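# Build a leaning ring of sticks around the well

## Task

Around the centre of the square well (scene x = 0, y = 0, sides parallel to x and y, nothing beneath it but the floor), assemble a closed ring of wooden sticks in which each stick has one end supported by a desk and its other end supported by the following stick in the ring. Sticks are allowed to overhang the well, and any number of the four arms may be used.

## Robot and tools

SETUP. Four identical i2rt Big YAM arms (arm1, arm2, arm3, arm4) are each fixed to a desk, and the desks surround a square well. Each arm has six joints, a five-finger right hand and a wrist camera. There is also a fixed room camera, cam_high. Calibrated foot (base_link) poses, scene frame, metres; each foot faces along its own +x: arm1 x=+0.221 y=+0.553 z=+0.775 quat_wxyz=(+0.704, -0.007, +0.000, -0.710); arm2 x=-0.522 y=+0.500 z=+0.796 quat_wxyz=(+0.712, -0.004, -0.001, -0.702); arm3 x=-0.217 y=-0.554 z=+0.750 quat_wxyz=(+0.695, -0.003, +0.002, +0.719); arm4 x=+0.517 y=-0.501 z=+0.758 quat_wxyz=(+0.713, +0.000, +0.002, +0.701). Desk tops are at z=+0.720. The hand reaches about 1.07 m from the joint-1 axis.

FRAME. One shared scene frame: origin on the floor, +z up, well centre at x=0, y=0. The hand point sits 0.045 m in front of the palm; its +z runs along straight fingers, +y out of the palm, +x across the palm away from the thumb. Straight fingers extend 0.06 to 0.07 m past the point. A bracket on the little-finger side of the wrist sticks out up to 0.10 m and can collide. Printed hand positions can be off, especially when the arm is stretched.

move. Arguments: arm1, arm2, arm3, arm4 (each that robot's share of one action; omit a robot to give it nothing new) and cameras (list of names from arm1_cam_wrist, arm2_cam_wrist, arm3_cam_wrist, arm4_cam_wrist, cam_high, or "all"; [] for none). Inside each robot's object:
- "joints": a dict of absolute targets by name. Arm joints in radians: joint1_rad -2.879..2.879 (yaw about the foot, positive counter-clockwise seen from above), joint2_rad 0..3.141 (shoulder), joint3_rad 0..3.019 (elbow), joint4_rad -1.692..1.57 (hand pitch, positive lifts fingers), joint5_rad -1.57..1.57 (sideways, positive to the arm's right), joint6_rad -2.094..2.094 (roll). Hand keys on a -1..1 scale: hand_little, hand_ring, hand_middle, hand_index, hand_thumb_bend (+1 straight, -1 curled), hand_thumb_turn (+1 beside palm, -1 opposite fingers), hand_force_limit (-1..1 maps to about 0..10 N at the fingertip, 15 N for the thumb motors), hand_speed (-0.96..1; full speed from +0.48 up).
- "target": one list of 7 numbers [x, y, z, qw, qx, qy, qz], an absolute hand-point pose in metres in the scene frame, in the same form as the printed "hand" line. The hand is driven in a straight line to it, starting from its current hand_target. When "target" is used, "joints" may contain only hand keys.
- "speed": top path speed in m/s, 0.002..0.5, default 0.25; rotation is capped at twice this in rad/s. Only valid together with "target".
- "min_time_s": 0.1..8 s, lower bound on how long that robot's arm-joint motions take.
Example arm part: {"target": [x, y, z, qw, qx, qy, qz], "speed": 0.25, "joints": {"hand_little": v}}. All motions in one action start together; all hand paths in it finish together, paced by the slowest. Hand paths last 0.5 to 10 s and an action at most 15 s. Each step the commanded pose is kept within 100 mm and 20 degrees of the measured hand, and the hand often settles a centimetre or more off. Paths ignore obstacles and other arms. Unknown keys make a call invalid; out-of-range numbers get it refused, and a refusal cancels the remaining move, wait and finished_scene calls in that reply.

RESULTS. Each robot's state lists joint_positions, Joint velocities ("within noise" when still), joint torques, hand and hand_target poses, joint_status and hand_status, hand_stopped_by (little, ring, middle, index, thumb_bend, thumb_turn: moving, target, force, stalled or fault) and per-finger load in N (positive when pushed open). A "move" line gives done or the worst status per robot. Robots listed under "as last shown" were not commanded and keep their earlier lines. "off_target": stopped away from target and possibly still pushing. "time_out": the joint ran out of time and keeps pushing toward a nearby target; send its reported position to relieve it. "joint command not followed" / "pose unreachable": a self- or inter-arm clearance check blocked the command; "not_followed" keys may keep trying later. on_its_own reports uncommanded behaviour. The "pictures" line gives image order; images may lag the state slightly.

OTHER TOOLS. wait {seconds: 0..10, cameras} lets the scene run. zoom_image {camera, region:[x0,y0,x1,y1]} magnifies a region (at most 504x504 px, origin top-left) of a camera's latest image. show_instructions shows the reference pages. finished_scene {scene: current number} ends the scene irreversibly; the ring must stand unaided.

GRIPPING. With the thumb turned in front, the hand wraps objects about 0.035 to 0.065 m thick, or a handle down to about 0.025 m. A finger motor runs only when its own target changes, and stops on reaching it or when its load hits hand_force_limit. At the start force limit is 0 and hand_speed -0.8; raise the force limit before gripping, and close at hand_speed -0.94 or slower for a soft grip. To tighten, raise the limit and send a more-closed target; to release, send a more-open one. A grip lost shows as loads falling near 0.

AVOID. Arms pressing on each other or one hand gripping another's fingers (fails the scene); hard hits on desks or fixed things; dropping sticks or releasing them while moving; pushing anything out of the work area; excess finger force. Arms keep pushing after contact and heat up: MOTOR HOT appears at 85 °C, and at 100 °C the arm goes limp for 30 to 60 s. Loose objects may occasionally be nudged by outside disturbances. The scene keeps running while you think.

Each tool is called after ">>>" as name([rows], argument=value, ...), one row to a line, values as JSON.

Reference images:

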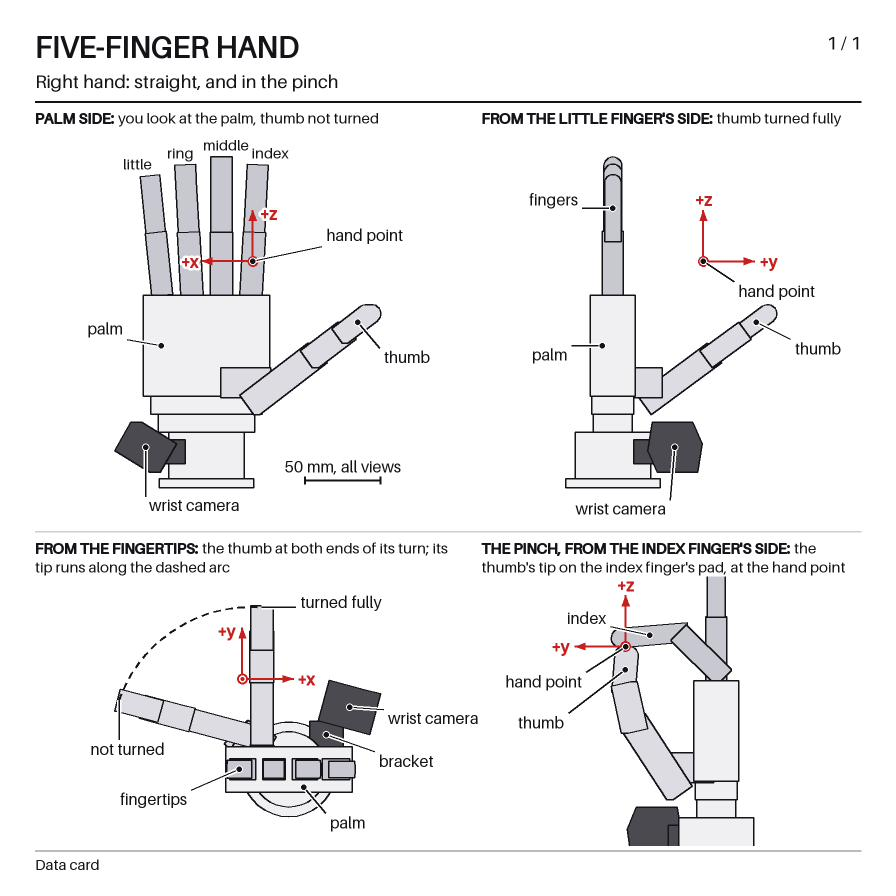

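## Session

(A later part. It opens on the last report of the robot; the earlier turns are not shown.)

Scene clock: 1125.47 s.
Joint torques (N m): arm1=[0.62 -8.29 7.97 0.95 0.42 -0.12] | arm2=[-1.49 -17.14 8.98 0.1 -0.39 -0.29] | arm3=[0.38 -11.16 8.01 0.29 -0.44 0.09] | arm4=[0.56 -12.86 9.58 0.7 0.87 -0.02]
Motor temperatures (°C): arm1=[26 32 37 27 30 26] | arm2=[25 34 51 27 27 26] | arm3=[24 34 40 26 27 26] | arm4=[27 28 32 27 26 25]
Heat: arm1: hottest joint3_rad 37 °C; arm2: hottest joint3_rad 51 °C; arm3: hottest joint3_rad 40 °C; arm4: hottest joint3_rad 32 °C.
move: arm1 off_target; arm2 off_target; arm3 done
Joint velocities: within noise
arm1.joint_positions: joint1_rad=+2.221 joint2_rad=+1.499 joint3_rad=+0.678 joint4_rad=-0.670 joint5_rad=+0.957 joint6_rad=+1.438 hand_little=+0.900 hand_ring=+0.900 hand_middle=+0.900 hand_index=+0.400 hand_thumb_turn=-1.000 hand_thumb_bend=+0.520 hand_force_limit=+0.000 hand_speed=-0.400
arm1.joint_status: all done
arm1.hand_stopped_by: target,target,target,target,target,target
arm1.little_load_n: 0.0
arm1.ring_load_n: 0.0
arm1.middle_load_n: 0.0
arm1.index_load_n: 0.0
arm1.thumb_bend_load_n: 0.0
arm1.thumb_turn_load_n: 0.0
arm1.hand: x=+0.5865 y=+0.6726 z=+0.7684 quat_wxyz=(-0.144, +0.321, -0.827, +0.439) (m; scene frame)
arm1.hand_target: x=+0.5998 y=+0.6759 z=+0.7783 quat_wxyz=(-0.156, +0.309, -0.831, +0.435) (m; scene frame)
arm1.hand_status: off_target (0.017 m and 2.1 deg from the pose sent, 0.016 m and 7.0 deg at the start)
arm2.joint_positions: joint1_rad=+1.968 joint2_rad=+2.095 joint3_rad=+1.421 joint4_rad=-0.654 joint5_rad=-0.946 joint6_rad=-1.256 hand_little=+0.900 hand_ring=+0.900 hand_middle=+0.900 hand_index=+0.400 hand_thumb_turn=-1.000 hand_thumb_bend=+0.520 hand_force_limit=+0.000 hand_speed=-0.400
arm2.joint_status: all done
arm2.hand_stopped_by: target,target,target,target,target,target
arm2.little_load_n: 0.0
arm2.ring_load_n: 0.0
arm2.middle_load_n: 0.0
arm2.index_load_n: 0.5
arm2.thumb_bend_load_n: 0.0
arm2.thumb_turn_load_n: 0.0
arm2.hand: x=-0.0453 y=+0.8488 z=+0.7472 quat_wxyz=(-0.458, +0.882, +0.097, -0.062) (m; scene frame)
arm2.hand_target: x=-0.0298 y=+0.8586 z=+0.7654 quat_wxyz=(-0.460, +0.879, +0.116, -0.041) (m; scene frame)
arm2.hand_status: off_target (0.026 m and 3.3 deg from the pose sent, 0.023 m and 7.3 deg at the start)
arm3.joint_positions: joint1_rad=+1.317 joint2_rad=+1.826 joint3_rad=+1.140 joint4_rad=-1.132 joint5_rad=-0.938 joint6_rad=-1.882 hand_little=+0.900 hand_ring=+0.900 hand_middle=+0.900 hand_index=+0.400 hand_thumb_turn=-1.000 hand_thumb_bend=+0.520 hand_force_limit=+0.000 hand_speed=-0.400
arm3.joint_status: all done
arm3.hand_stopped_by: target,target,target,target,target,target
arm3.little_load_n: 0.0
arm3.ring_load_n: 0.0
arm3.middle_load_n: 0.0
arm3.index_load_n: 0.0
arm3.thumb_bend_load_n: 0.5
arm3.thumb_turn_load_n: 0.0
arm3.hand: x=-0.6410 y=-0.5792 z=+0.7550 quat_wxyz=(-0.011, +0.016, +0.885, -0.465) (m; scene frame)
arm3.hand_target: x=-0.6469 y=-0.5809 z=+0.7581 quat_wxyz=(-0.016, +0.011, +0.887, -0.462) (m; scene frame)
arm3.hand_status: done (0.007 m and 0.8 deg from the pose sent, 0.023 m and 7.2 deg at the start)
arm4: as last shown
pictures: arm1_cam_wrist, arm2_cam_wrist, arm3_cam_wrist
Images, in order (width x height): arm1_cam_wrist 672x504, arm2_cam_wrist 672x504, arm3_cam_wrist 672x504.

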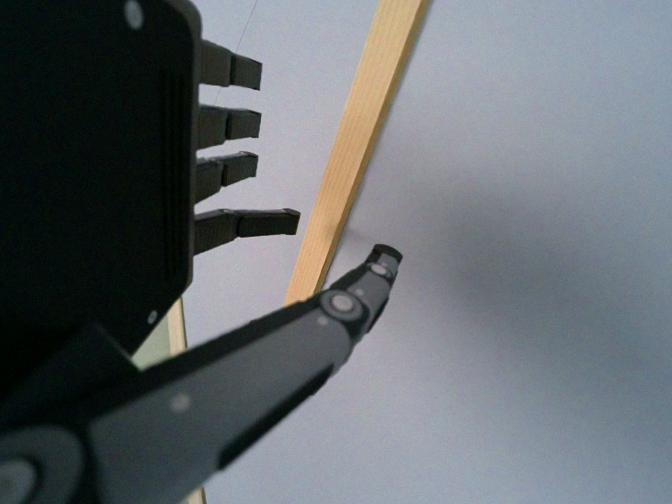

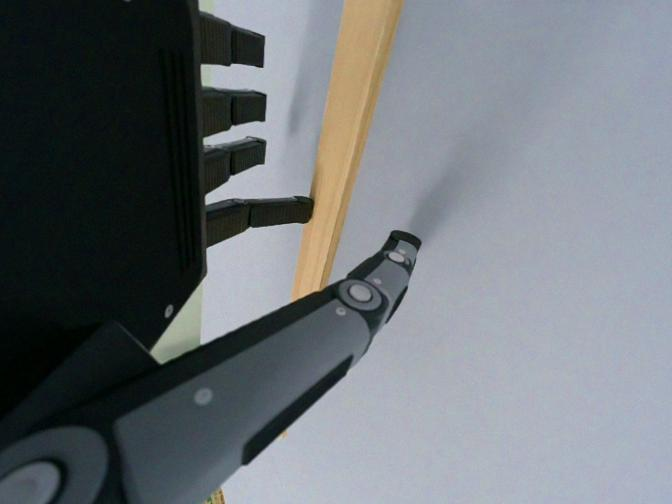

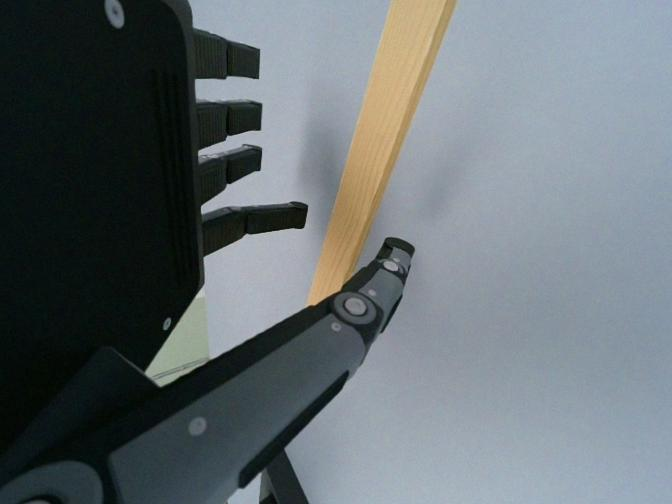

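>>> move(arm1={"target": [0.6175, 0.6555, 0.765, 0.15619, -0.30890, 0.83149, -0.43454], "speed": 0.1}, arm2={"target": [-0.0353, 0.884, 0.757, 0.46012, -0.87930, -0.11608, 0.04090], "speed": 0.1}, arm3={"target": [-0.6476, -0.603, 0.748, -0.01580, 0.01145, 0.88692, -0.46151], "speed": 0.1})

>>> move(arm1={"target": [0.6175, 0.6555, 0.752, 0.15619, -0.30890, 0.83149, -0.43454], "speed": 0.05}, arm2={"target": [-0.0353, 0.884, 0.747, 0.46012, -0.87930, -0.11608, 0.04090], "speed": 0.05}, arm3={"target": [-0.6476, -0.603, 0.739, -0.01580, 0.01145, 0.88692, -0.46151], "speed": 0.05}, cameras=["arm1_cam_wrist", "arm2_cam_wrist", "arm3_cam_wrist"])

Scene clock: 1145.50 s.
Joint torques (N m): arm1=[0.15 -6.48 6.04 1.35 0.43 -0.2] | arm2=[-1.49 -15.97 9.11 0.98 -0.42 -0.03] | arm3=[0.5 -11.22 6.5 0.4 -0.69 0.1] | arm4=[0.56 -12.81 9.58 0.7 0.87 -0.02]
Motor temperatures (°C): arm1=[26 32 36 27 30 26] | arm2=[25 36 52 27 26 26] | arm3=[24 35 40 26 27 26] | arm4=[27 29 32 27 26 25]
Heat: arm1: hottest joint3_rad 36 °C; arm2: hottest joint3_rad 52 °C; arm3: hottest joint3_rad 40 °C; arm4: hottest joint3_rad 32 °C.
move: arm1 done; arm2 off_target; arm3 done
Joint velocities: within noise
arm1.joint_positions: joint1_rad=+2.142 joint2_rad=+1.505 joint3_rad=+0.678 joint4_rad=-0.512 joint5_rad=+0.943 joint6_rad=+1.306 hand_little=+0.900 hand_ring=+0.900 hand_middle=+0.900 hand_index=+0.400 hand_thumb_turn=-1.000 hand_thumb_bend=+0.520 hand_force_limit=+0.000 hand_speed=-0.400
arm1.joint_status: not commanded
arm1.hand_stopped_by: target,target,target,target,target,target
arm1.little_load_n: 0.0
arm1.ring_load_n: 0.0
arm1.middle_load_n: 0.0
arm1.index_load_n: 0.0
arm1.thumb_bend_load_n: 0.0
arm1.thumb_turn_load_n: 0.0
arm1.hand: x=+0.6167 y=+0.6618 z=+0.7699 quat_wxyz=(-0.163, +0.310, -0.830, +0.433) (m; scene frame)
arm1.hand_target: x=+0.6174 y=+0.6556 z=+0.7652 quat_wxyz=(-0.156, +0.309, -0.832, +0.435) (m; scene frame)
arm1.hand_status: done (0.008 m and 0.8 deg from the pose sent, 0.036 m and 2.1 deg at the start)
arm2.joint_positions: joint1_rad=+2.012 joint2_rad=+2.094 joint3_rad=+1.421 joint4_rad=-0.608 joint5_rad=-0.932 joint6_rad=-1.219 hand_little=+0.900 hand_ring=+0.900 hand_middle=+0.900 hand_index=+0.400 hand_thumb_turn=-1.000 hand_thumb_bend=+0.520 hand_force_limit=+0.000 hand_speed=-0.400
arm2.joint_status: not commanded
arm2.hand_stopped_by: target,target,target,target,target,target
arm2.little_load_n: 0.0
arm2.ring_load_n: 0.0
arm2.middle_load_n: 0.0
arm2.index_load_n: 0.0
arm2.thumb_bend_load_n: 0.0
arm2.thumb_turn_load_n: 0.0
arm2.hand: x=-0.0521 y=+0.8723 z=+0.7475 quat_wxyz=(-0.457, +0.881, +0.109, -0.058) (m; scene frame)
arm2.hand_target: x=-0.0360 y=+0.8836 z=+0.7576 quat_wxyz=(-0.460, +0.879, +0.116, -0.041) (m; scene frame)
arm2.hand_status: off_target (0.023 m and 2.1 deg from the pose sent, 0.038 m and 3.3 deg at the start)
arm3.joint_positions: joint1_rad=+1.366 joint2_rad=+1.826 joint3_rad=+1.125 joint4_rad=-1.037 joint5_rad=-0.941 joint6_rad=-1.805 hand_little=+0.900 hand_ring=+0.900 hand_middle=+0.900 hand_index=+0.400 hand_thumb_turn=-1.000 hand_thumb_bend=+0.520 hand_force_limit=+0.000 hand_speed=-0.400
arm3.joint_status: not commanded
arm3.hand_stopped_by: target,target,target,target,target,target
arm3.little_load_n: 0.0
arm3.ring_load_n: 0.0
arm3.middle_load_n: 0.0
arm3.index_load_n: 0.0
arm3.thumb_bend_load_n: -0.5
arm3.thumb_turn_load_n: 0.0
arm3.hand: x=-0.6496 y=-0.5993 z=+0.7480 quat_wxyz=(-0.017, +0.010, +0.887, -0.461) (m; scene frame)
arm3.hand_target: x=-0.6476 y=-0.6030 z=+0.7480 quat_wxyz=(-0.016, +0.011, +0.887, -0.462) (m; scene frame)
arm3.hand_status: done (0.004 m and 0.2 deg from the pose sent, 0.026 m and 0.9 deg at the start)
arm4: as last shown
arm4.thumb_bend_load_n: 12.0
pictures: none

Scene clock: 1146.53 s.
Joint torques (N m): arm1=[0.62 -7.3 5.86 1.17 0.44 -0.14] | arm2=[-1.55 -14.86 8.88 1.17 -0.41 -0.09] | arm3=[0.21 -10.11 6.48 0.46 -0.69 0.09] | arm4=[0.44 -12.86 9.61 0.69 0.89 -0.02]
Motor temperatures (°C): arm1=[26 32 36 27 30 26] | arm2=[25 36 52 27 26 26] | arm3=[24 35 40 26 27 26] | arm4=[27 29 32 27 26 25]
Heat: arm1: hottest joint3_rad 36 °C; arm2: hottest joint3_rad 52 °C; arm3: hottest joint3_rad 40 °C; arm4: hottest joint3_rad 32 °C.
move: arm1 done; arm2 off_target; arm3 done
Joint velocities: within noise
arm1.joint_positions: joint1_rad=+2.142 joint2_rad=+1.540 joint3_rad=+0.666 joint4_rad=-0.468 joint5_rad=+0.943 joint6_rad=+1.306 hand_little=+0.900 hand_ring=+0.900 hand_middle=+0.900 hand_index=+0.400 hand_thumb_turn=-1.000 hand_thumb_bend=+0.520 hand_force_limit=+0.000 hand_speed=-0.400
arm1.joint_status: not commanded
arm1.hand_stopped_by: target,target,target,target,target,target
arm1.little_load_n: 0.0
arm1.ring_load_n: 0.0
arm1.middle_load_n: 0.0
arm1.index_load_n: 0.0
arm1.thumb_bend_load_n: 0.0
arm1.thumb_turn_load_n: 0.0
arm1.hand: x=+0.6161 y=+0.6614 z=+0.7563 quat_wxyz=(-0.162, +0.311, -0.830, +0.433) (m; scene frame)
arm1.hand_target: x=+0.6174 y=+0.6556 z=+0.7522 quat_wxyz=(-0.156, +0.309, -0.831, +0.435) (m; scene frame)
arm1.hand_status: done (0.007 m and 0.7 deg from the pose sent, 0.019 m and 0.8 deg at the start)
arm2.joint_positions: joint1_rad=+2.012 joint2_rad=+2.095 joint3_rad=+1.421 joint4_rad=-0.593 joint5_rad=-0.932 joint6_rad=-1.213 hand_little=+0.900 hand_ring=+0.900 hand_middle=+0.900 hand_index=+0.400 hand_thumb_turn=-1.000 hand_thumb_bend=+0.520 hand_force_limit=+0.000 hand_speed=-0.400
arm2.joint_status: not commanded
arm2.hand_stopped_by: target,target,target,target,target,target
arm2.little_load_n: -0.5
arm2.ring_load_n: 0.0
arm2.middle_load_n: 0.0
arm2.index_load_n: 0.0
arm2.thumb_bend_load_n: 0.0
arm2.thumb_turn_load_n: 0.0
arm2.hand: x=-0.0494 y=+0.8738 z=+0.7472 quat_wxyz=(-0.458, +0.880, +0.110, -0.053) (m; scene frame)
arm2.hand_target: x=-0.0358 y=+0.8837 z=+0.7474 quat_wxyz=(-0.460, +0.879, +0.116, -0.041) (m; scene frame)
arm2.hand_status: off_target (0.017 m and 1.6 deg from the pose sent, 0.020 m and 2.1 deg at the start)
arm3.joint_positions: joint1_rad=+1.366 joint2_rad=+1.826 joint3_rad=+1.118 joint4_rad=-1.016 joint5_rad=-0.941 joint6_rad=-1.805 hand_little=+0.900 hand_ring=+0.900 hand_middle=+0.900 hand_index=+0.400 hand_thumb_turn=-1.000 hand_thumb_bend=+0.520 hand_force_limit=+0.000 hand_speed=-0.400
arm3.joint_status: not commanded
arm3.hand_stopped_by: target,target,target,target,target,target
arm3.little_load_n: 0.0
arm3.ring_load_n: -0.5
arm3.middle_load_n: 0.0
arm3.index_load_n: 0.0
arm3.thumb_bend_load_n: 0.0
arm3.thumb_turn_load_n: 0.0
arm3.hand: x=-0.6515 y=-0.5990 z=+0.7453 quat_wxyz=(-0.024, +0.007, +0.888, -0.460) (m; scene frame)
arm3.hand_target: x=-0.6475 y=-0.6030 z=+0.7391 quat_wxyz=(-0.016, +0.011, +0.887, -0.461) (m; scene frame)
arm3.hand_status: done (0.008 m and 1.1 deg from the pose sent, 0.010 m and 0.2 deg at the start)
arm4: as last shown
arm4.thumb_bend_load_n: 11.5
pictures: arm1_cam_wrist, arm2_cam_wrist, arm3_cam_wrist
Images, in order (width x height): arm1_cam_wrist 672x504, arm2_cam_wrist 672x504, arm3_cam_wrist 672x504.

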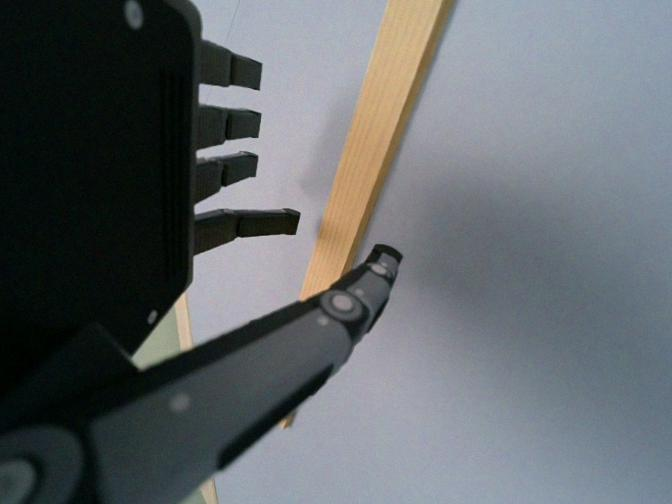

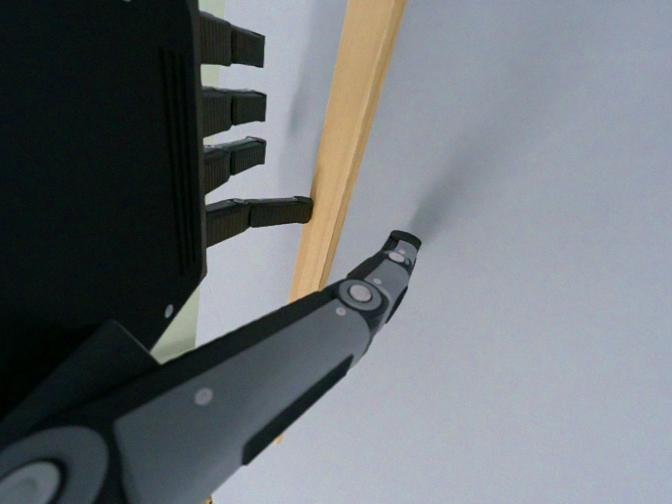

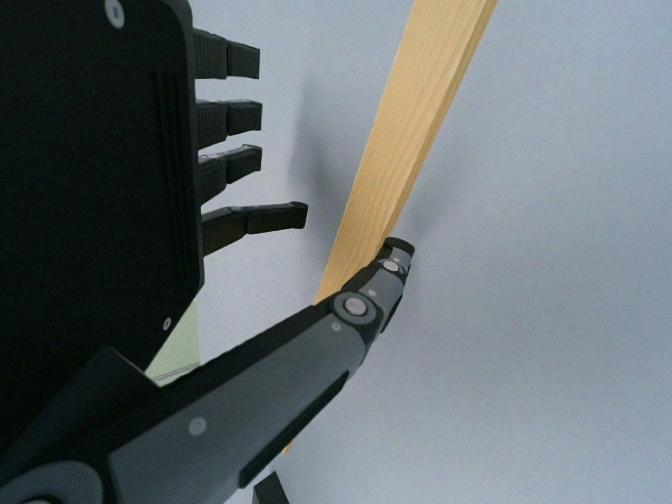

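>>> move(arm1={"target": [0.6175, 0.6555, 0.742, 0.15619, -0.30890, 0.83149, -0.43454], "speed": 0.05}, arm2={"target": [-0.0353, 0.884, 0.778, 0.46012, -0.87930, -0.11608, 0.04090], "speed": 0.05}, arm3={"target": [-0.6476, -0.603, 0.731, -0.01580, 0.01145, 0.88692, -0.46151], "speed": 0.05}, cameras=["arm1_cam_wrist", "arm2_cam_wrist", "arm3_cam_wrist", "cam_high"])

>>> zoom_image(camera="cam_high", region=[260, 330, 400, 430])

Scene clock: 1162.27 s.
Joint torques (N m): arm1=[1.03 -6.65 5.52 1.24 0.48 -0.18] | arm2=[-1.55 -17.9 9.65 0.21 -0.57 -0.08] | arm3=[0.21 -9.11 6.49 0.46 -0.68 0.08] | arm4=[0.56 -12.81 9.59 0.69 0.88 -0.02]
Motor temperatures (°C): arm1=[26 32 36 27 30 26] | arm2=[25 35 53 27 26 26] | arm3=[24 36 40 26 28 26] | arm4=[27 29 32 27 26 25]
Heat: arm1: hottest joint3_rad 36 °C; arm2: hottest joint3_rad 53 °C; arm3: hottest joint3_rad 40 °C; arm4: hottest joint3_rad 32 °C.
move: arm1 done; arm2 off_target; arm3 off_target
Joint velocities: within noise
arm1.joint_positions: joint1_rad=+2.142 joint2_rad=+1.567 joint3_rad=+0.660 joint4_rad=-0.433 joint5_rad=+0.943 joint6_rad=+1.306 hand_little=+0.900 hand_ring=+0.900 hand_middle=+0.900 hand_index=+0.400 hand_thumb_turn=-1.000 hand_thumb_bend=+0.520 hand_force_limit=+0.000 hand_speed=-0.400
arm1.joint_status: not commanded
arm1.hand_stopped_by: target,target,target,target,target,target
arm1.little_load_n: 0.0
arm1.ring_load_n: 0.0
arm1.middle_load_n: 0.0
arm1.index_load_n: 0.0
arm1.thumb_bend_load_n: 0.0
arm1.thumb_turn_load_n: 0.0
arm1.hand: x=+0.6164 y=+0.6615 z=+0.7466 quat_wxyz=(-0.162, +0.311, -0.830, +0.433) (m; scene frame)
arm1.hand_target: x=+0.6173 y=+0.6556 z=+0.7422 quat_wxyz=(-0.156, +0.309, -0.831, +0.435) (m; scene frame)
arm1.hand_status: done (0.008 m and 0.8 deg from the pose sent, 0.015 m and 0.7 deg at the start)
arm2.joint_positions: joint1_rad=+2.012 joint2_rad=+2.088 joint3_rad=+1.421 joint4_rad=-0.630 joint5_rad=-0.928 joint6_rad=-1.213 hand_little=+0.900 hand_ring=+0.900 hand_middle=+0.900 hand_index=+0.400 hand_thumb_turn=-1.000 hand_thumb_bend=+0.520 hand_force_limit=+0.000 hand_speed=-0.400
arm2.joint_status: not commanded
arm2.hand_stopped_by: target,target,target,target,target,target
arm2.little_load_n: 0.0
arm2.ring_load_n: 0.0
arm2.middle_load_n: 0.0
arm2.index_load_n: 0.0
arm2.thumb_bend_load_n: 0.0
arm2.thumb_turn_load_n: 0.0
arm2.hand: x=-0.0556 y=+0.8700 z=+0.7498 quat_wxyz=(-0.452, +0.883, +0.103, -0.065) (m; scene frame)
arm2.hand_target: x=-0.0365 y=+0.8833 z=+0.7786 quat_wxyz=(-0.460, +0.879, +0.116, -0.041) (m; scene frame)
arm2.hand_status: off_target (0.037 m and 3.3 deg from the pose sent, 0.035 m and 1.6 deg at the start)
arm3.joint_positions: joint1_rad=+1.366 joint2_rad=+1.826 joint3_rad=+1.113 joint4_rad=-0.997 joint5_rad=-0.941 joint6_rad=-1.805 hand_little=+0.900 hand_ring=+0.900 hand_middle=+0.900 hand_index=+0.400 hand_thumb_turn=-1.000 hand_thumb_bend=+0.520 hand_force_limit=+0.000 hand_speed=-0.400
arm3.joint_status: not commanded
arm3.hand_stopped_by: target,target,target,target,target,target
arm3.little_load_n: -0.5
arm3.ring_load_n: 0.0
arm3.middle_load_n: 0.0
arm3.index_load_n: 0.0
arm3.thumb_bend_load_n: 0.0
arm3.thumb_turn_load_n: 0.0
arm3.hand: x=-0.6532 y=-0.5987 z=+0.7429 quat_wxyz=(-0.030, +0.004, +0.888, -0.459) (m; scene frame)
arm3.hand_target: x=-0.6473 y=-0.6029 z=+0.7314 quat_wxyz=(-0.016, +0.011, +0.887, -0.461) (m; scene frame)
arm3.hand_status: off_target (0.014 m and 1.8 deg from the pose sent, 0.015 m and 1.1 deg at the start)
arm4: as last shown
arm4.thumb_bend_load_n: 12.0
pictures: arm1_cam_wrist, arm2_cam_wrist, arm3_cam_wrist, cam_high
Images, in order (width x height): arm1_cam_wrist 672x504, arm2_cam_wrist 672x504, arm3_cam_wrist 672x504, cam_high 672x504.

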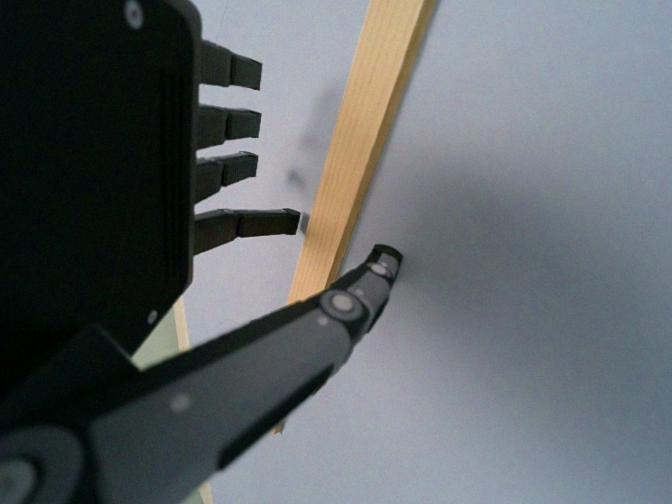

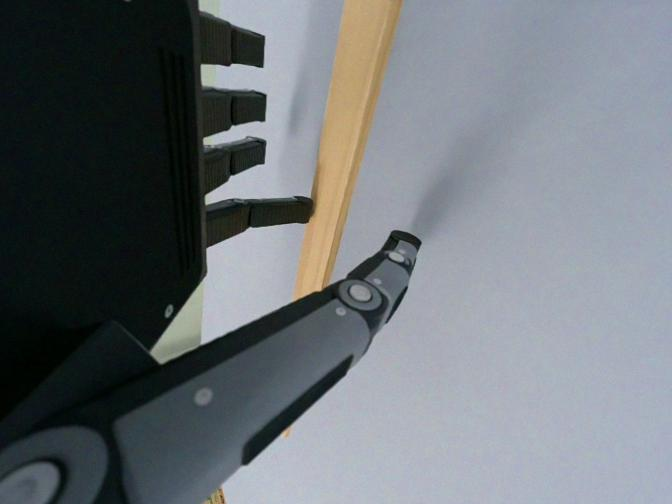

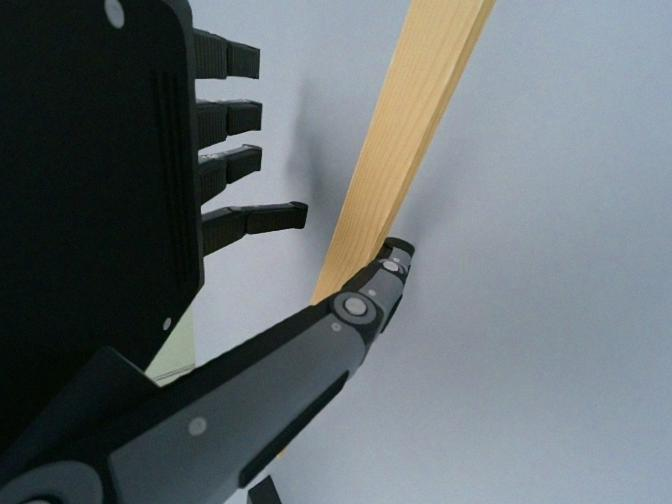

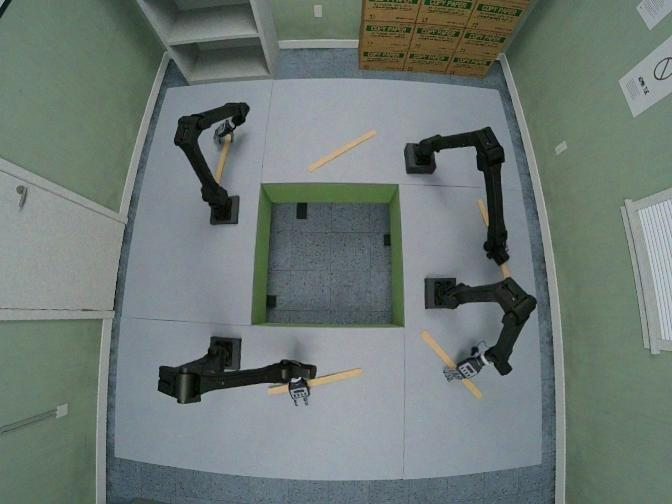

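Scaled by 3.600 from the camera's 672x504 image, which has a finer 960x720 frame.

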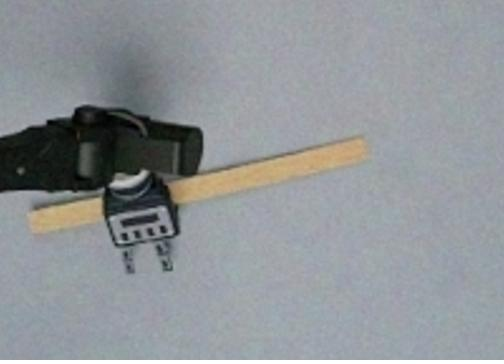

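>>> move(arm2={"target": [-0.0353, 0.884, 0.797, 0.46012, -0.87930, -0.11608, 0.04090], "speed": 0.1}, cameras=["arm2_cam_wrist", "cam_high"])

>>> zoom_image(camera="cam_high", region=[440, 180, 540, 300])

Scene clock: 1170.47 s.
Joint torques (N m): arm1=[0.91 -6.95 5.63 1.16 0.42 -0.15] | arm2=[-1.55 -17.55 10.51 0.46 -0.57 -0.08] | arm3=[0.15 -9.05 6.48 0.47 -0.68 0.09] | arm4=[0.5 -12.86 9.58 0.72 0.88 -0.02]
Motor temperatures (°C): arm1=[26 32 35 27 29 26] | arm2=[25 35 54 27 26 26] | arm3=[24 36 40 26 28 26] | arm4=[27 29 32 27 26 25]
Heat: arm1: hottest joint3_rad 35 °C; arm2: hottest joint3_rad 54 °C; arm3: hottest joint3_rad 40 °C; arm4: hottest joint3_rad 32 °C.
move: arm2 off_target
Joint velocities: within noise
arm1, arm3, arm4: as last shown
arm2.joint_positions: joint1_rad=+2.012 joint2_rad=+2.056 joint3_rad=+1.421 joint4_rad=-0.668 joint5_rad=-0.928 joint6_rad=-1.213 hand_little=+0.900 hand_ring=+0.900 hand_middle=+0.900 hand_index=+0.400 hand_thumb_turn=-1.000 hand_thumb_bend=+0.520 hand_force_limit=+0.000 hand_speed=-0.400
arm2.joint_status: not commanded
arm2.hand_stopped_by: target,target,target,target,target,target
arm2.little_load_n: 0.0
arm2.ring_load_n: 0.0
arm2.middle_load_n: 0.0
arm2.index_load_n: -0.5
arm2.thumb_bend_load_n: 0.0
arm2.thumb_turn_load_n: -0.5
arm2.hand: x=-0.0589 y=+0.8685 z=+0.7672 quat_wxyz=(-0.451, +0.884, +0.102, -0.067) (m; scene frame)
arm2.hand_target: x=-0.0369 y=+0.8831 z=+0.7979 quat_wxyz=(-0.460, +0.879, +0.116, -0.040) (m; scene frame)
arm2.hand_status: off_target (0.041 m and 3.7 deg from the pose sent, 0.053 m and 3.3 deg at the start)
arm3.little_load_n: 0.0
arm4.thumb_bend_load_n: 11.5
arm4.thumb_turn_load_n: 1.0
pictures: arm2_cam_wrist, cam_high
Images, in order (width x height): arm2_cam_wrist 672x504, cam_high 672x504.

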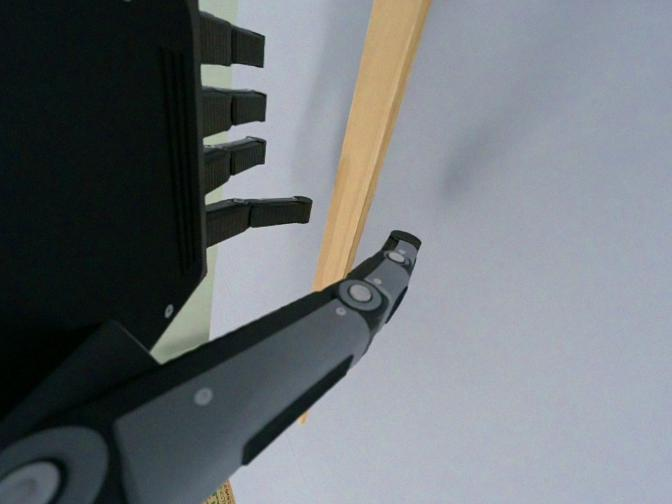

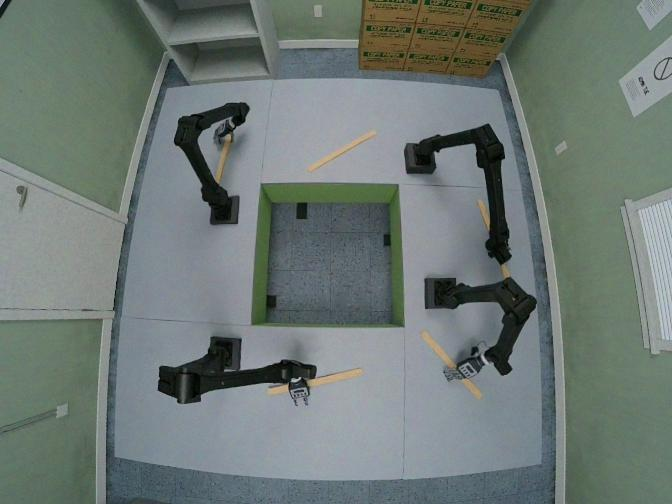

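Scaled by 4.200 from the camera's 672x504 image, which has a finer 960x720 frame.

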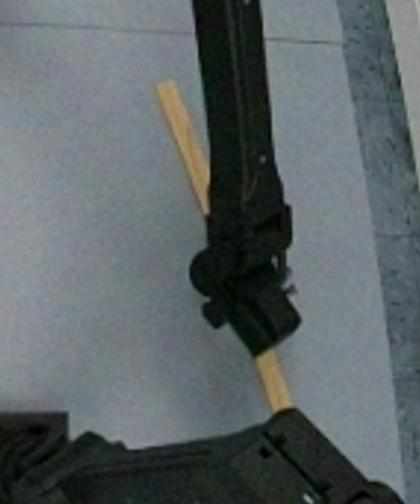

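>>> move(arm1={"target": [0.6225, 0.6495, 0.738, 0.15619, -0.30890, 0.83149, -0.43454], "speed": 0.05}, arm2={"target": [-0.0446, 0.911, 0.793, 0.45954, -0.87770, -0.12758, 0.04692], "speed": 0.1}, arm3={"target": [-0.6474, -0.599, 0.7255, -0.01580, 0.01145, 0.88692, -0.46151], "speed": 0.05}, cameras=["arm1_cam_wrist", "arm2_cam_wrist", "arm3_cam_wrist"])

Scene clock: 1192.63 s.
Joint torques (N m): arm1=[1.08 -7.18 5.46 1.18 0.42 -0.12] | arm2=[-1.96 -16.21 10.54 0.98 -0.56 -0.03] | arm3=[-0.5 -9.05 6.46 0.5 -0.62 -0.04] | arm4=[0.44 -12.86 9.57 0.69 0.87 -0.02]
Motor temperatures (°C): arm1=[26 31 35 27 29 26] | arm2=[25 37 56 27 26 26] | arm3=[24 36 39 26 28 26] | arm4=[27 29 32 27 26 25]
Heat: arm1: hottest joint3_rad 35 °C; arm2: hottest joint3_rad 56 °C; arm3: hottest joint3_rad 39 °C; arm4: hottest joint3_rad 32 °C.
move: arm1 done; arm2 off_target; arm3 off_target
Joint velocities: within noise
arm1.joint_positions: joint1_rad=+2.121 joint2_rad=+1.577 joint3_rad=+0.655 joint4_rad=-0.387 joint5_rad=+0.937 joint6_rad=+1.270 hand_little=+0.900 hand_ring=+0.900 hand_middle=+0.900 hand_index=+0.400 hand_thumb_turn=-1.000 hand_thumb_bend=+0.520 hand_force_limit=+0.000 hand_speed=-0.400
arm1.joint_status: not commanded
arm1.hand_stopped_by: target,target,target,target,target,target
arm1.little_load_n: 0.0
arm1.ring_load_n: 0.0
arm1.middle_load_n: 0.0
arm1.index_load_n: 0.0
arm1.thumb_bend_load_n: 0.0
arm1.thumb_turn_load_n: 0.0
arm1.hand: x=+0.6216 y=+0.6562 z=+0.7430 quat_wxyz=(-0.163, +0.311, -0.830, +0.433) (m; scene frame)
arm1.hand_target: x=+0.6223 y=+0.6496 z=+0.7382 quat_wxyz=(-0.156, +0.309, -0.832, +0.434) (m; scene frame)
arm1.hand_status: done (0.008 m and 0.8 deg from the pose sent, 0.016 m and 0.8 deg at the start)
arm2.joint_positions: joint1_rad=+2.063 joint2_rad=+2.056 joint3_rad=+1.444 joint4_rad=-0.665 joint5_rad=-0.921 joint6_rad=-1.191 hand_little=+0.900 hand_ring=+0.900 hand_middle=+0.900 hand_index=+0.400 hand_thumb_turn=-1.000 hand_thumb_bend=+0.520 hand_force_limit=+0.000 hand_speed=-0.400
arm2.joint_status: not commanded
arm2.hand_stopped_by: target,target,target,target,target,target
arm2.little_load_n: 0.0
arm2.ring_load_n: 0.0
arm2.middle_load_n: 0.0
arm2.index_load_n: 0.0
arm2.thumb_bend_load_n: 0.0
arm2.thumb_turn_load_n: 0.0
arm2.hand: x=-0.0695 y=+0.8965 z=+0.7741 quat_wxyz=(-0.450, +0.882, +0.120, -0.072) (m; scene frame)
arm2.hand_target: x=-0.0458 y=+0.9100 z=+0.7941 quat_wxyz=(-0.460, +0.878, +0.128, -0.047) (m; scene frame)
arm2.hand_status: off_target (0.034 m and 3.2 deg from the pose sent, 0.052 m and 4.0 deg at the start)
arm3.joint_positions: joint1_rad=+1.366 joint2_rad=+1.836 joint3_rad=+1.113 joint4_rad=-0.997 joint5_rad=-0.941 joint6_rad=-1.805 hand_little=+0.900 hand_ring=+0.900 hand_middle=+0.900 hand_index=+0.400 hand_thumb_turn=-1.000 hand_thumb_bend=+0.520 hand_force_limit=+0.000 hand_speed=-0.400
arm3.joint_status: not commanded
arm3.hand_stopped_by: target,target,target,target,target,target
arm3.little_load_n: 0.0
arm3.ring_load_n: 0.0
arm3.middle_load_n: -0.5
arm3.index_load_n: 0.0
arm3.thumb_bend_load_n: 0.0
arm3.thumb_turn_load_n: 0.0
arm3.hand: x=-0.6517 y=-0.5990 z=+0.7388 quat_wxyz=(-0.025, +0.006, +0.888, -0.460) (m; scene frame)
arm3.hand_target: x=-0.6471 y=-0.5990 z=+0.7259 quat_wxyz=(-0.016, +0.011, +0.887, -0.461) (m; scene frame)
arm3.hand_status: off_target (0.014 m and 1.3 deg from the pose sent, 0.018 m and 1.8 deg at the start)
arm4: as last shown
arm4.thumb_turn_load_n: 0.5
pictures: arm1_cam_wrist, arm2_cam_wrist, arm3_cam_wrist
Images, in order (width x height): arm1_cam_wrist 672x504, arm2_cam_wrist 672x504, arm3_cam_wrist 672x504.

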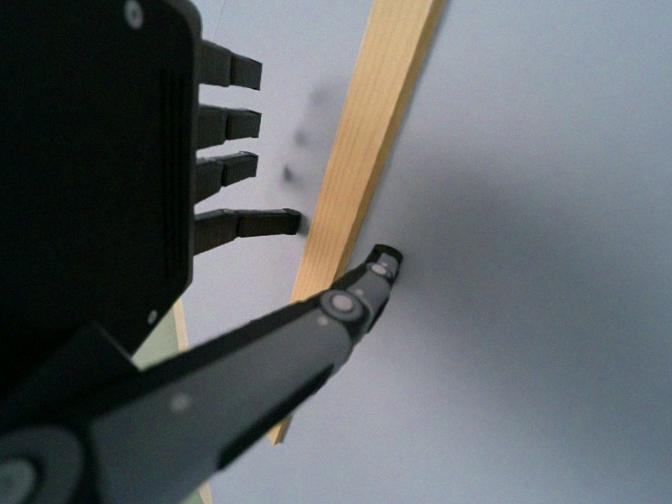

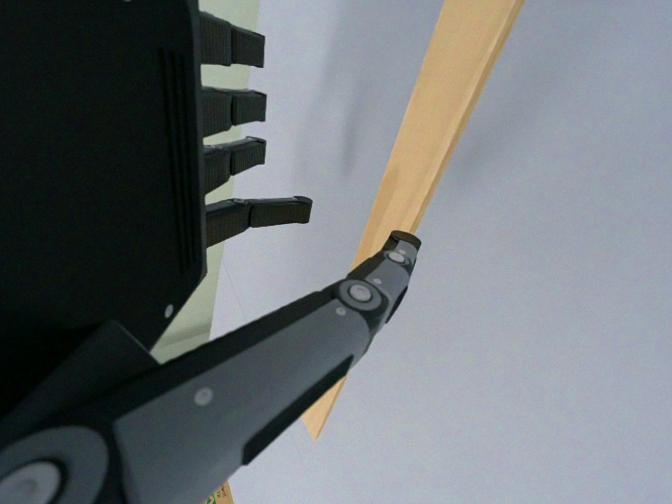

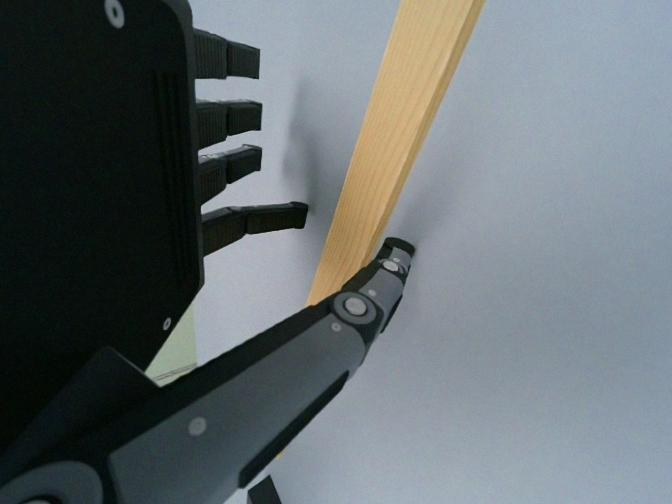

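>>> move(arm1={"target": [0.6255, 0.6460, 0.7365, 0.15619, -0.30890, 0.83149, -0.43454], "speed": 0.05}, arm2={"target": [-0.0446, 0.911, 0.758, 0.45954, -0.87770, -0.12758, 0.04692], "speed": 0.1}, arm3={"target": [-0.6474, -0.599, 0.7225, -0.01580, 0.01145, 0.88692, -0.46151], "speed": 0.05})

>>> move(arm2={"target": [-0.0446, 0.911, 0.746, 0.45954, -0.87770, -0.12758, 0.04692], "speed": 0.1}, cameras=["arm1_cam_wrist", "arm2_cam_wrist", "arm3_cam_wrist"])

Scene clock: 1201.97 s.
Joint torques (N m): arm1=[0.44 -7.53 5.16 1.17 0.43 -0.16] | arm2=[-1.96 -16.5 9.17 1.03 -0.59 -0.01] | arm3=[-0.56 -9 6.28 0.43 -0.63 -0.04] | arm4=[0.38 -12.75 9.57 0.7 0.88 -0.02]
Motor temperatures (°C): arm1=[26 32 34 27 29 26] | arm2=[25 36 57 27 26 26] | arm3=[24 36 39 26 28 26] | arm4=[27 29 32 27 26 25]
Heat: arm1: hottest joint3_rad 34 °C; arm2: hottest joint3_rad 57 °C; arm3: hottest joint3_rad 39 °C; arm4: hottest joint3_rad 32 °C.
move: arm1 done; arm2 off_target; arm3 off_target
Joint velocities: within noise
arm1.joint_positions: joint1_rad=+2.109 joint2_rad=+1.580 joint3_rad=+0.655 joint4_rad=-0.365 joint5_rad=+0.935 joint6_rad=+1.249 hand_little=+0.900 hand_ring=+0.900 hand_middle=+0.900 hand_index=+0.400 hand_thumb_turn=-1.000 hand_thumb_bend=+0.520 hand_force_limit=+0.000 hand_speed=-0.400
arm1.joint_status: not commanded
arm1.hand_stopped_by: target,target,target,target,target,target
arm1.little_load_n: 0.0
arm1.ring_load_n: 0.0
arm1.middle_load_n: 0.0
arm1.index_load_n: 0.0
arm1.thumb_bend_load_n: 0.0
arm1.thumb_turn_load_n: -0.5
arm1.hand: x=+0.6257 y=+0.6537 z=+0.7428 quat_wxyz=(-0.164, +0.310, -0.830, +0.433) (m; scene frame)
arm1.hand_target: x=+0.6252 y=+0.6462 z=+0.7367 quat_wxyz=(-0.156, +0.309, -0.832, +0.434) (m; scene frame)
arm1.hand_status: done (0.010 m and 1.0 deg from the pose sent, 0.013 m and 0.8 deg at the start)
arm2.joint_positions: joint1_rad=+2.063 joint2_rad=+2.110 joint3_rad=+1.444 joint4_rad=-0.596 joint5_rad=-0.920 joint6_rad=-1.190 hand_little=+0.900 hand_ring=+0.900 hand_middle=+0.900 hand_index=+0.400 hand_thumb_turn=-1.000 hand_thumb_bend=+0.520 hand_force_limit=+0.000 hand_speed=-0.400
arm2.joint_status: not commanded
arm2.hand_stopped_by: target,target,target,target,target,target
arm2.little_load_n: 0.0
arm2.ring_load_n: 0.0
arm2.middle_load_n: 0.0
arm2.index_load_n: 0.0
arm2.thumb_bend_load_n: 0.0
arm2.thumb_turn_load_n: 0.0
arm2.hand: x=-0.0632 y=+0.8997 z=+0.7447 quat_wxyz=(-0.452, +0.881, +0.123, -0.066) (m; scene frame)
arm2.hand_target: x=-0.0452 y=+0.9105 z=+0.7588 quat_wxyz=(-0.460, +0.878, +0.128, -0.047) (m; scene frame)
arm2.hand_status: off_target (0.026 m and 2.4 deg from the pose sent, 0.033 m and 3.3 deg at the start)
arm3.joint_positions: joint1_rad=+1.366 joint2_rad=+1.841 joint3_rad=+1.113 joint4_rad=-0.989 joint5_rad=-0.941 joint6_rad=-1.805 hand_little=+0.900 hand_ring=+0.900 hand_middle=+0.900 hand_index=+0.400 hand_thumb_turn=-1.000 hand_thumb_bend=+0.520 hand_force_limit=+0.000 hand_speed=-0.400
arm3.joint_status: not commanded
arm3.hand_stopped_by: target,target,target,target,target,target
arm3.little_load_n: 0.0
arm3.ring_load_n: 0.0
arm3.middle_load_n: -0.5
arm3.index_load_n: 0.0
arm3.thumb_bend_load_n: 0.0
arm3.thumb_turn_load_n: 0.0
arm3.hand: x=-0.6529 y=-0.5988 z=+0.7364 quat_wxyz=(-0.027, +0.006, +0.888, -0.459) (m; scene frame)
arm3.hand_target: x=-0.6471 y=-0.5991 z=+0.7229 quat_wxyz=(-0.016, +0.011, +0.887, -0.461) (m; scene frame)
arm3.hand_status: off_target (0.015 m and 1.4 deg from the pose sent, 0.017 m and 1.2 deg at the start)
arm4: as last shown
arm4.thumb_bend_load_n: 12.0
pictures: none

Scene clock: 1202.93 s.
Joint torques (N m): arm1=[0.79 -7.12 5.46 1.21 0.36 -0.19] | arm2=[-1.9 -15.62 8.88 1.11 -0.52 -0.04] | arm3=[-0.5 -9.11 6.28 0.44 -0.63 -0.05] | arm4=[0.5 -12.81 9.57 0.69 0.88 -0.02]
Motor temperatures (°C): arm1=[26 32 34 27 29 26] | arm2=[25 36 57 27 26 26] | arm3=[24 35 39 26 28 26] | arm4=[27 29 32 27 26 25]
Heat: arm1: hottest joint3_rad 34 °C; arm2: hottest joint3_rad 57 °C; arm3: hottest joint3_rad 39 °C; arm4: hottest joint3_rad 32 °C.
move: arm2 off_target
Joint velocities: within noise
arm1, arm3: as last shown
arm1.joint_positions: joint1_rad=+2.109 joint2_rad=+1.580 joint3_rad=+0.655 joint4_rad=-0.365 joint5_rad=+0.935 joint6_rad=+1.248 hand_little=+0.900 hand_ring=+0.900 hand_middle=+0.900 hand_index=+0.400 hand_thumb_turn=-1.000 hand_thumb_bend=+0.520 hand_force_limit=+0.000 hand_speed=-0.400
arm1.little_load_n: -0.5
arm1.thumb_turn_load_n: 0.0
arm1.hand: x=+0.6257 y=+0.6537 z=+0.7428 quat_wxyz=(-0.164, +0.311, -0.830, +0.433) (m; scene frame)
arm2.joint_positions: joint1_rad=+2.063 joint2_rad=+2.117 joint3_rad=+1.444 joint4_rad=-0.574 joint5_rad=-0.921 joint6_rad=-1.187 hand_little=+0.900 hand_ring=+0.900 hand_middle=+0.900 hand_index=+0.400 hand_thumb_turn=-1.000 hand_thumb_bend=+0.520 hand_force_limit=+0.000 hand_speed=-0.400
arm2.joint_status: not commanded
arm2.hand_stopped_by: target,target,target,target,target,target
arm2.little_load_n: 0.0
arm2.ring_load_n: 0.0
arm2.middle_load_n: 0.0
arm2.index_load_n: 0.0
arm2.thumb_bend_load_n: 0.0
arm2.thumb_turn_load_n: 0.0
arm2.hand: x=-0.0603 y=+0.9017 z=+0.7414 quat_wxyz=(-0.455, +0.880, +0.125, -0.061) (m; scene frame)
arm2.hand_target: x=-0.0450 y=+0.9106 z=+0.7465 quat_wxyz=(-0.460, +0.878, +0.128, -0.047) (m; scene frame)
arm2.hand_status: off_target (0.019 m and 1.7 deg from the pose sent, 0.022 m and 2.4 deg at the start)
arm3.little_load_n: -0.5
arm3.middle_load_n: 0.0
arm4.joint_positions: joint1_rad=-0.032 joint2_rad=+1.570 joint3_rad=+0.732 joint4_rad=-0.421 joint5_rad=+0.916 joint6_rad=+1.123 hand_little=+0.900 hand_ring=-0.064 hand_middle=+0.900 hand_index=-0.090 hand_thumb_turn=-1.000 hand_thumb_bend=+0.522 hand_force_limit=-0.600 hand_speed=-0.920
arm4.joint_status: not commanded
arm4.hand_stopped_by: target,force,target,force,target,target
arm4.little_load_n: 0.0
arm4.ring_load_n: 2.5
arm4.middle_load_n: -0.5
arm4.index_load_n: 6.5
arm4.thumb_bend_load_n: 12.0
arm4.thumb_turn_load_n: 1.0
arm4.hand: x=+0.6506 y=-0.0851 z=+0.7488 quat_wxyz=(-0.341, +0.701, -0.547, +0.304) (m; scene frame)
arm4.hand_target: x=+0.6520 y=-0.0677 z=+0.7681 quat_wxyz=(-0.358, +0.693, -0.554, +0.292) (m; scene frame)
arm4.hand_status: not commanded
pictures: arm1_cam_wrist, arm2_cam_wrist, arm3_cam_wrist
Images, in order (width x height): arm1_cam_wrist 672x504, arm2_cam_wrist 672x504, arm3_cam_wrist 672x504.

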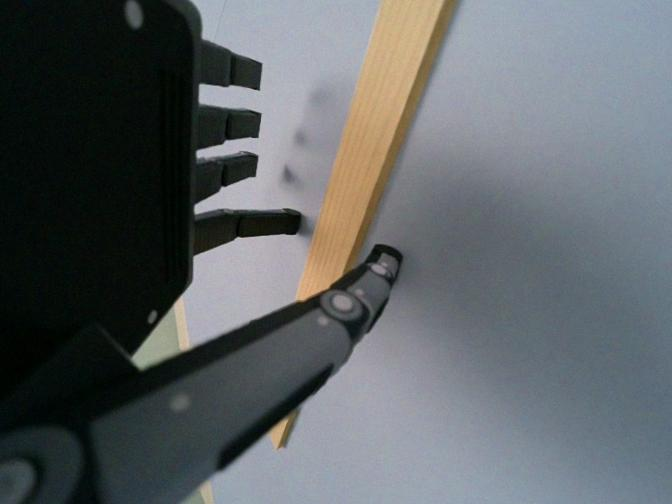

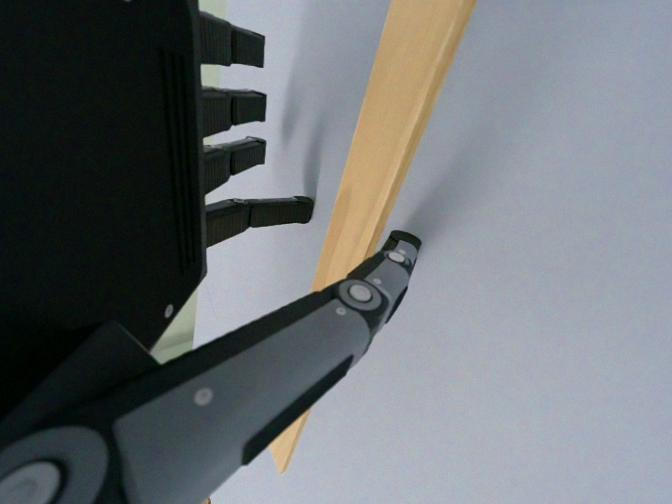

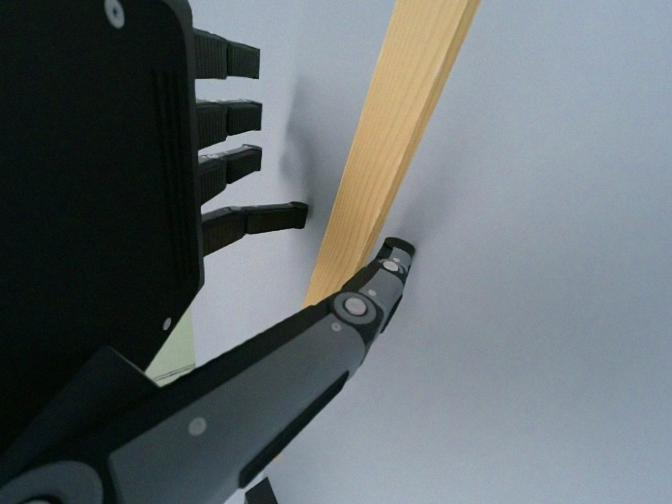

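>>> move(arm1={"joints": {"hand_index": -0.15, "hand_force_limit": -0.3, "hand_speed": -0.88}}, arm2={"joints": {"hand_index": -0.15, "hand_force_limit": -0.3, "hand_speed": -0.88}}, arm3={"joints": {"hand_index": -0.15, "hand_force_limit": -0.3, "hand_speed": -0.88}}, cameras=["arm1_cam_wrist", "arm2_cam_wrist", "arm3_cam_wrist"])

Scene clock: 1221.30 s.
Joint torques (N m): arm1=[1.08 -6.65 5.31 0.99 0.37 -0.12] | arm2=[-1.96 -15.74 8.9 0.92 -0.45 -0.08] | arm3=[-0.5 -8.94 6.27 0.46 -0.56 -0.05] | arm4=[0.56 -12.81 9.59 0.68 0.87 -0.03]
Motor temperatures (°C): arm1=[26 32 34 27 29 26] | arm2=[25 36 57 27 26 26] | arm3=[24 35 39 26 28 26] | arm4=[27 29 32 27 27 25]
Heat: arm1: hottest joint3_rad 34 °C; arm2: hottest joint3_rad 57 °C; arm3: hottest joint3_rad 39 °C; arm4: hottest joint3_rad 32 °C.
move: arm1 off_target; arm2 off_target; arm3 off_target
Joint velocities: within noise
arm1.joint_positions: joint1_rad=+2.103 joint2_rad=+1.581 joint3_rad=+0.655 joint4_rad=-0.358 joint5_rad=+0.935 joint6_rad=+1.248 hand_little=+0.900 hand_ring=+0.900 hand_middle=+0.900 hand_index=-0.077 hand_thumb_turn=-1.000 hand_thumb_bend=+0.521 hand_force_limit=-0.300 hand_speed=-0.880
arm1.joint_status: hand_index off_target (ended at -0.077, target -0.150); the others done
arm1.hand_stopped_by: target,target,target,force,target,target
arm1.little_load_n: 0.0
arm1.ring_load_n: 0.0
arm1.middle_load_n: -0.5
arm1.index_load_n: 5.5
arm1.thumb_bend_load_n: 4.5
arm1.thumb_turn_load_n: -0.5
arm1.hand: x=+0.6275 y=+0.6520 z=+0.7430 quat_wxyz=(-0.166, +0.307, -0.831, +0.433) (m; scene frame)
arm1.hand_target: x=+0.6252 y=+0.6461 z=+0.7367 quat_wxyz=(-0.156, +0.309, -0.831, +0.435) (m; scene frame)
arm1.hand_status: not commanded
arm2.joint_positions: joint1_rad=+2.064 joint2_rad=+2.118 joint3_rad=+1.444 joint4_rad=-0.569 joint5_rad=-0.923 joint6_rad=-1.182 hand_little=+0.900 hand_ring=+0.900 hand_middle=+0.900 hand_index=-0.065 hand_thumb_turn=-1.000 hand_thumb_bend=+0.521 hand_force_limit=-0.300 hand_speed=-0.880
arm2.joint_status: hand_index off_target (ended at -0.065, target -0.150); the others done
arm2.hand_stopped_by: target,target,target,force,target,target
arm2.little_load_n: 0.0
arm2.ring_load_n: 0.0
arm2.middle_load_n: 0.0
arm2.index_load_n: 4.0
arm2.thumb_bend_load_n: 3.5
arm2.thumb_turn_load_n: -1.5
arm2.hand: x=-0.0602 y=+0.9027 z=+0.7412 quat_wxyz=(-0.456, +0.879, +0.124, -0.061) (m; scene frame)
arm2.hand_target: x=-0.0451 y=+0.9106 z=+0.7465 quat_wxyz=(-0.460, +0.878, +0.128, -0.047) (m; scene frame)
arm2.hand_status: not commanded
arm3.joint_positions: joint1_rad=+1.366 joint2_rad=+1.841 joint3_rad=+1.113 joint4_rad=-0.989 joint5_rad=-0.943 joint6_rad=-1.805 hand_little=+0.900 hand_ring=+0.900 hand_middle=+0.900 hand_index=-0.067 hand_thumb_turn=-1.000 hand_thumb_bend=+0.521 hand_force_limit=-0.300 hand_speed=-0.880
arm3.joint_status: hand_index off_target (ended at -0.067, target -0.150); the others done
arm3.hand_stopped_by: target,target,target,force,target,target
arm3.little_load_n: 0.0
arm3.ring_load_n: 0.0
arm3.middle_load_n: 0.0
arm3.index_load_n: 2.5
arm3.thumb_bend_load_n: 2.0
arm3.thumb_turn_load_n: 0.0
arm3.hand: x=-0.6530 y=-0.5991 z=+0.7366 quat_wxyz=(-0.027, +0.006, +0.887, -0.460) (m; scene frame)
arm3.hand_target: x=-0.6471 y=-0.5991 z=+0.7229 quat_wxyz=(-0.016, +0.011, +0.887, -0.462) (m; scene frame)
arm3.hand_status: not commanded
arm4: as last shown
arm4.ring_load_n: 3.0
arm4.middle_load_n: 0.0
arm4.index_load_n: 7.0
arm4.thumb_turn_load_n: 0.5
pictures: arm1_cam_wrist, arm2_cam_wrist, arm3_cam_wrist
Images, in order (width x height): arm1_cam_wrist 672x504, arm2_cam_wrist 672x504, arm3_cam_wrist 672x504.

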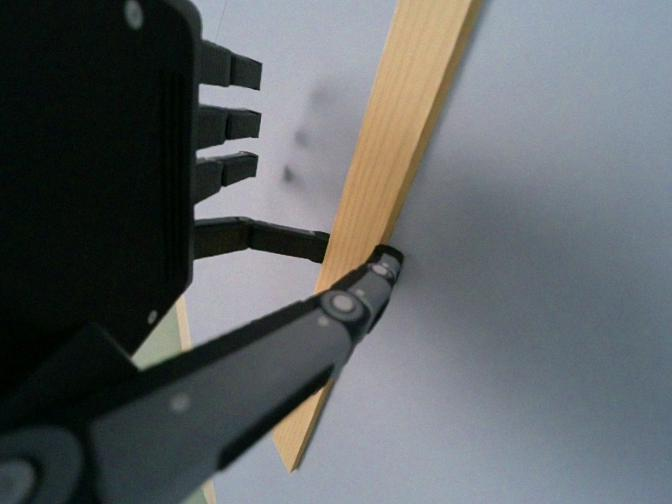

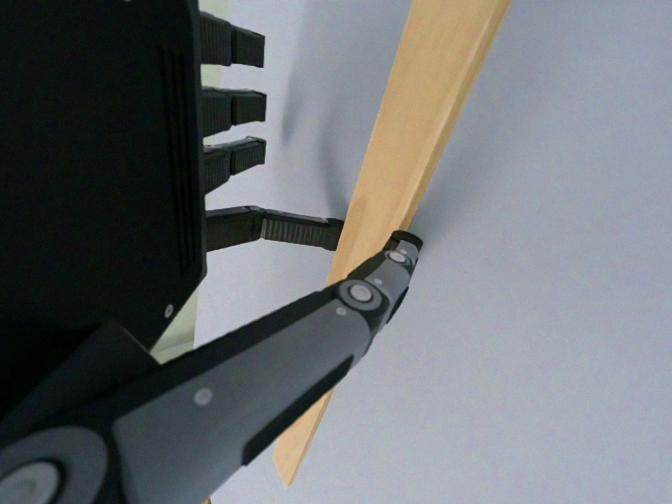

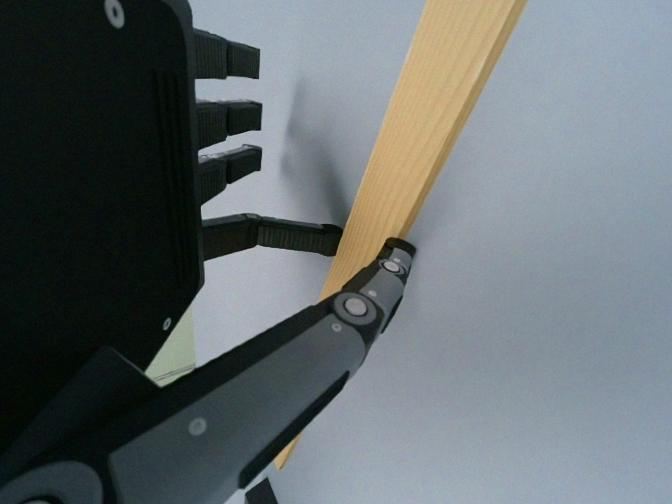

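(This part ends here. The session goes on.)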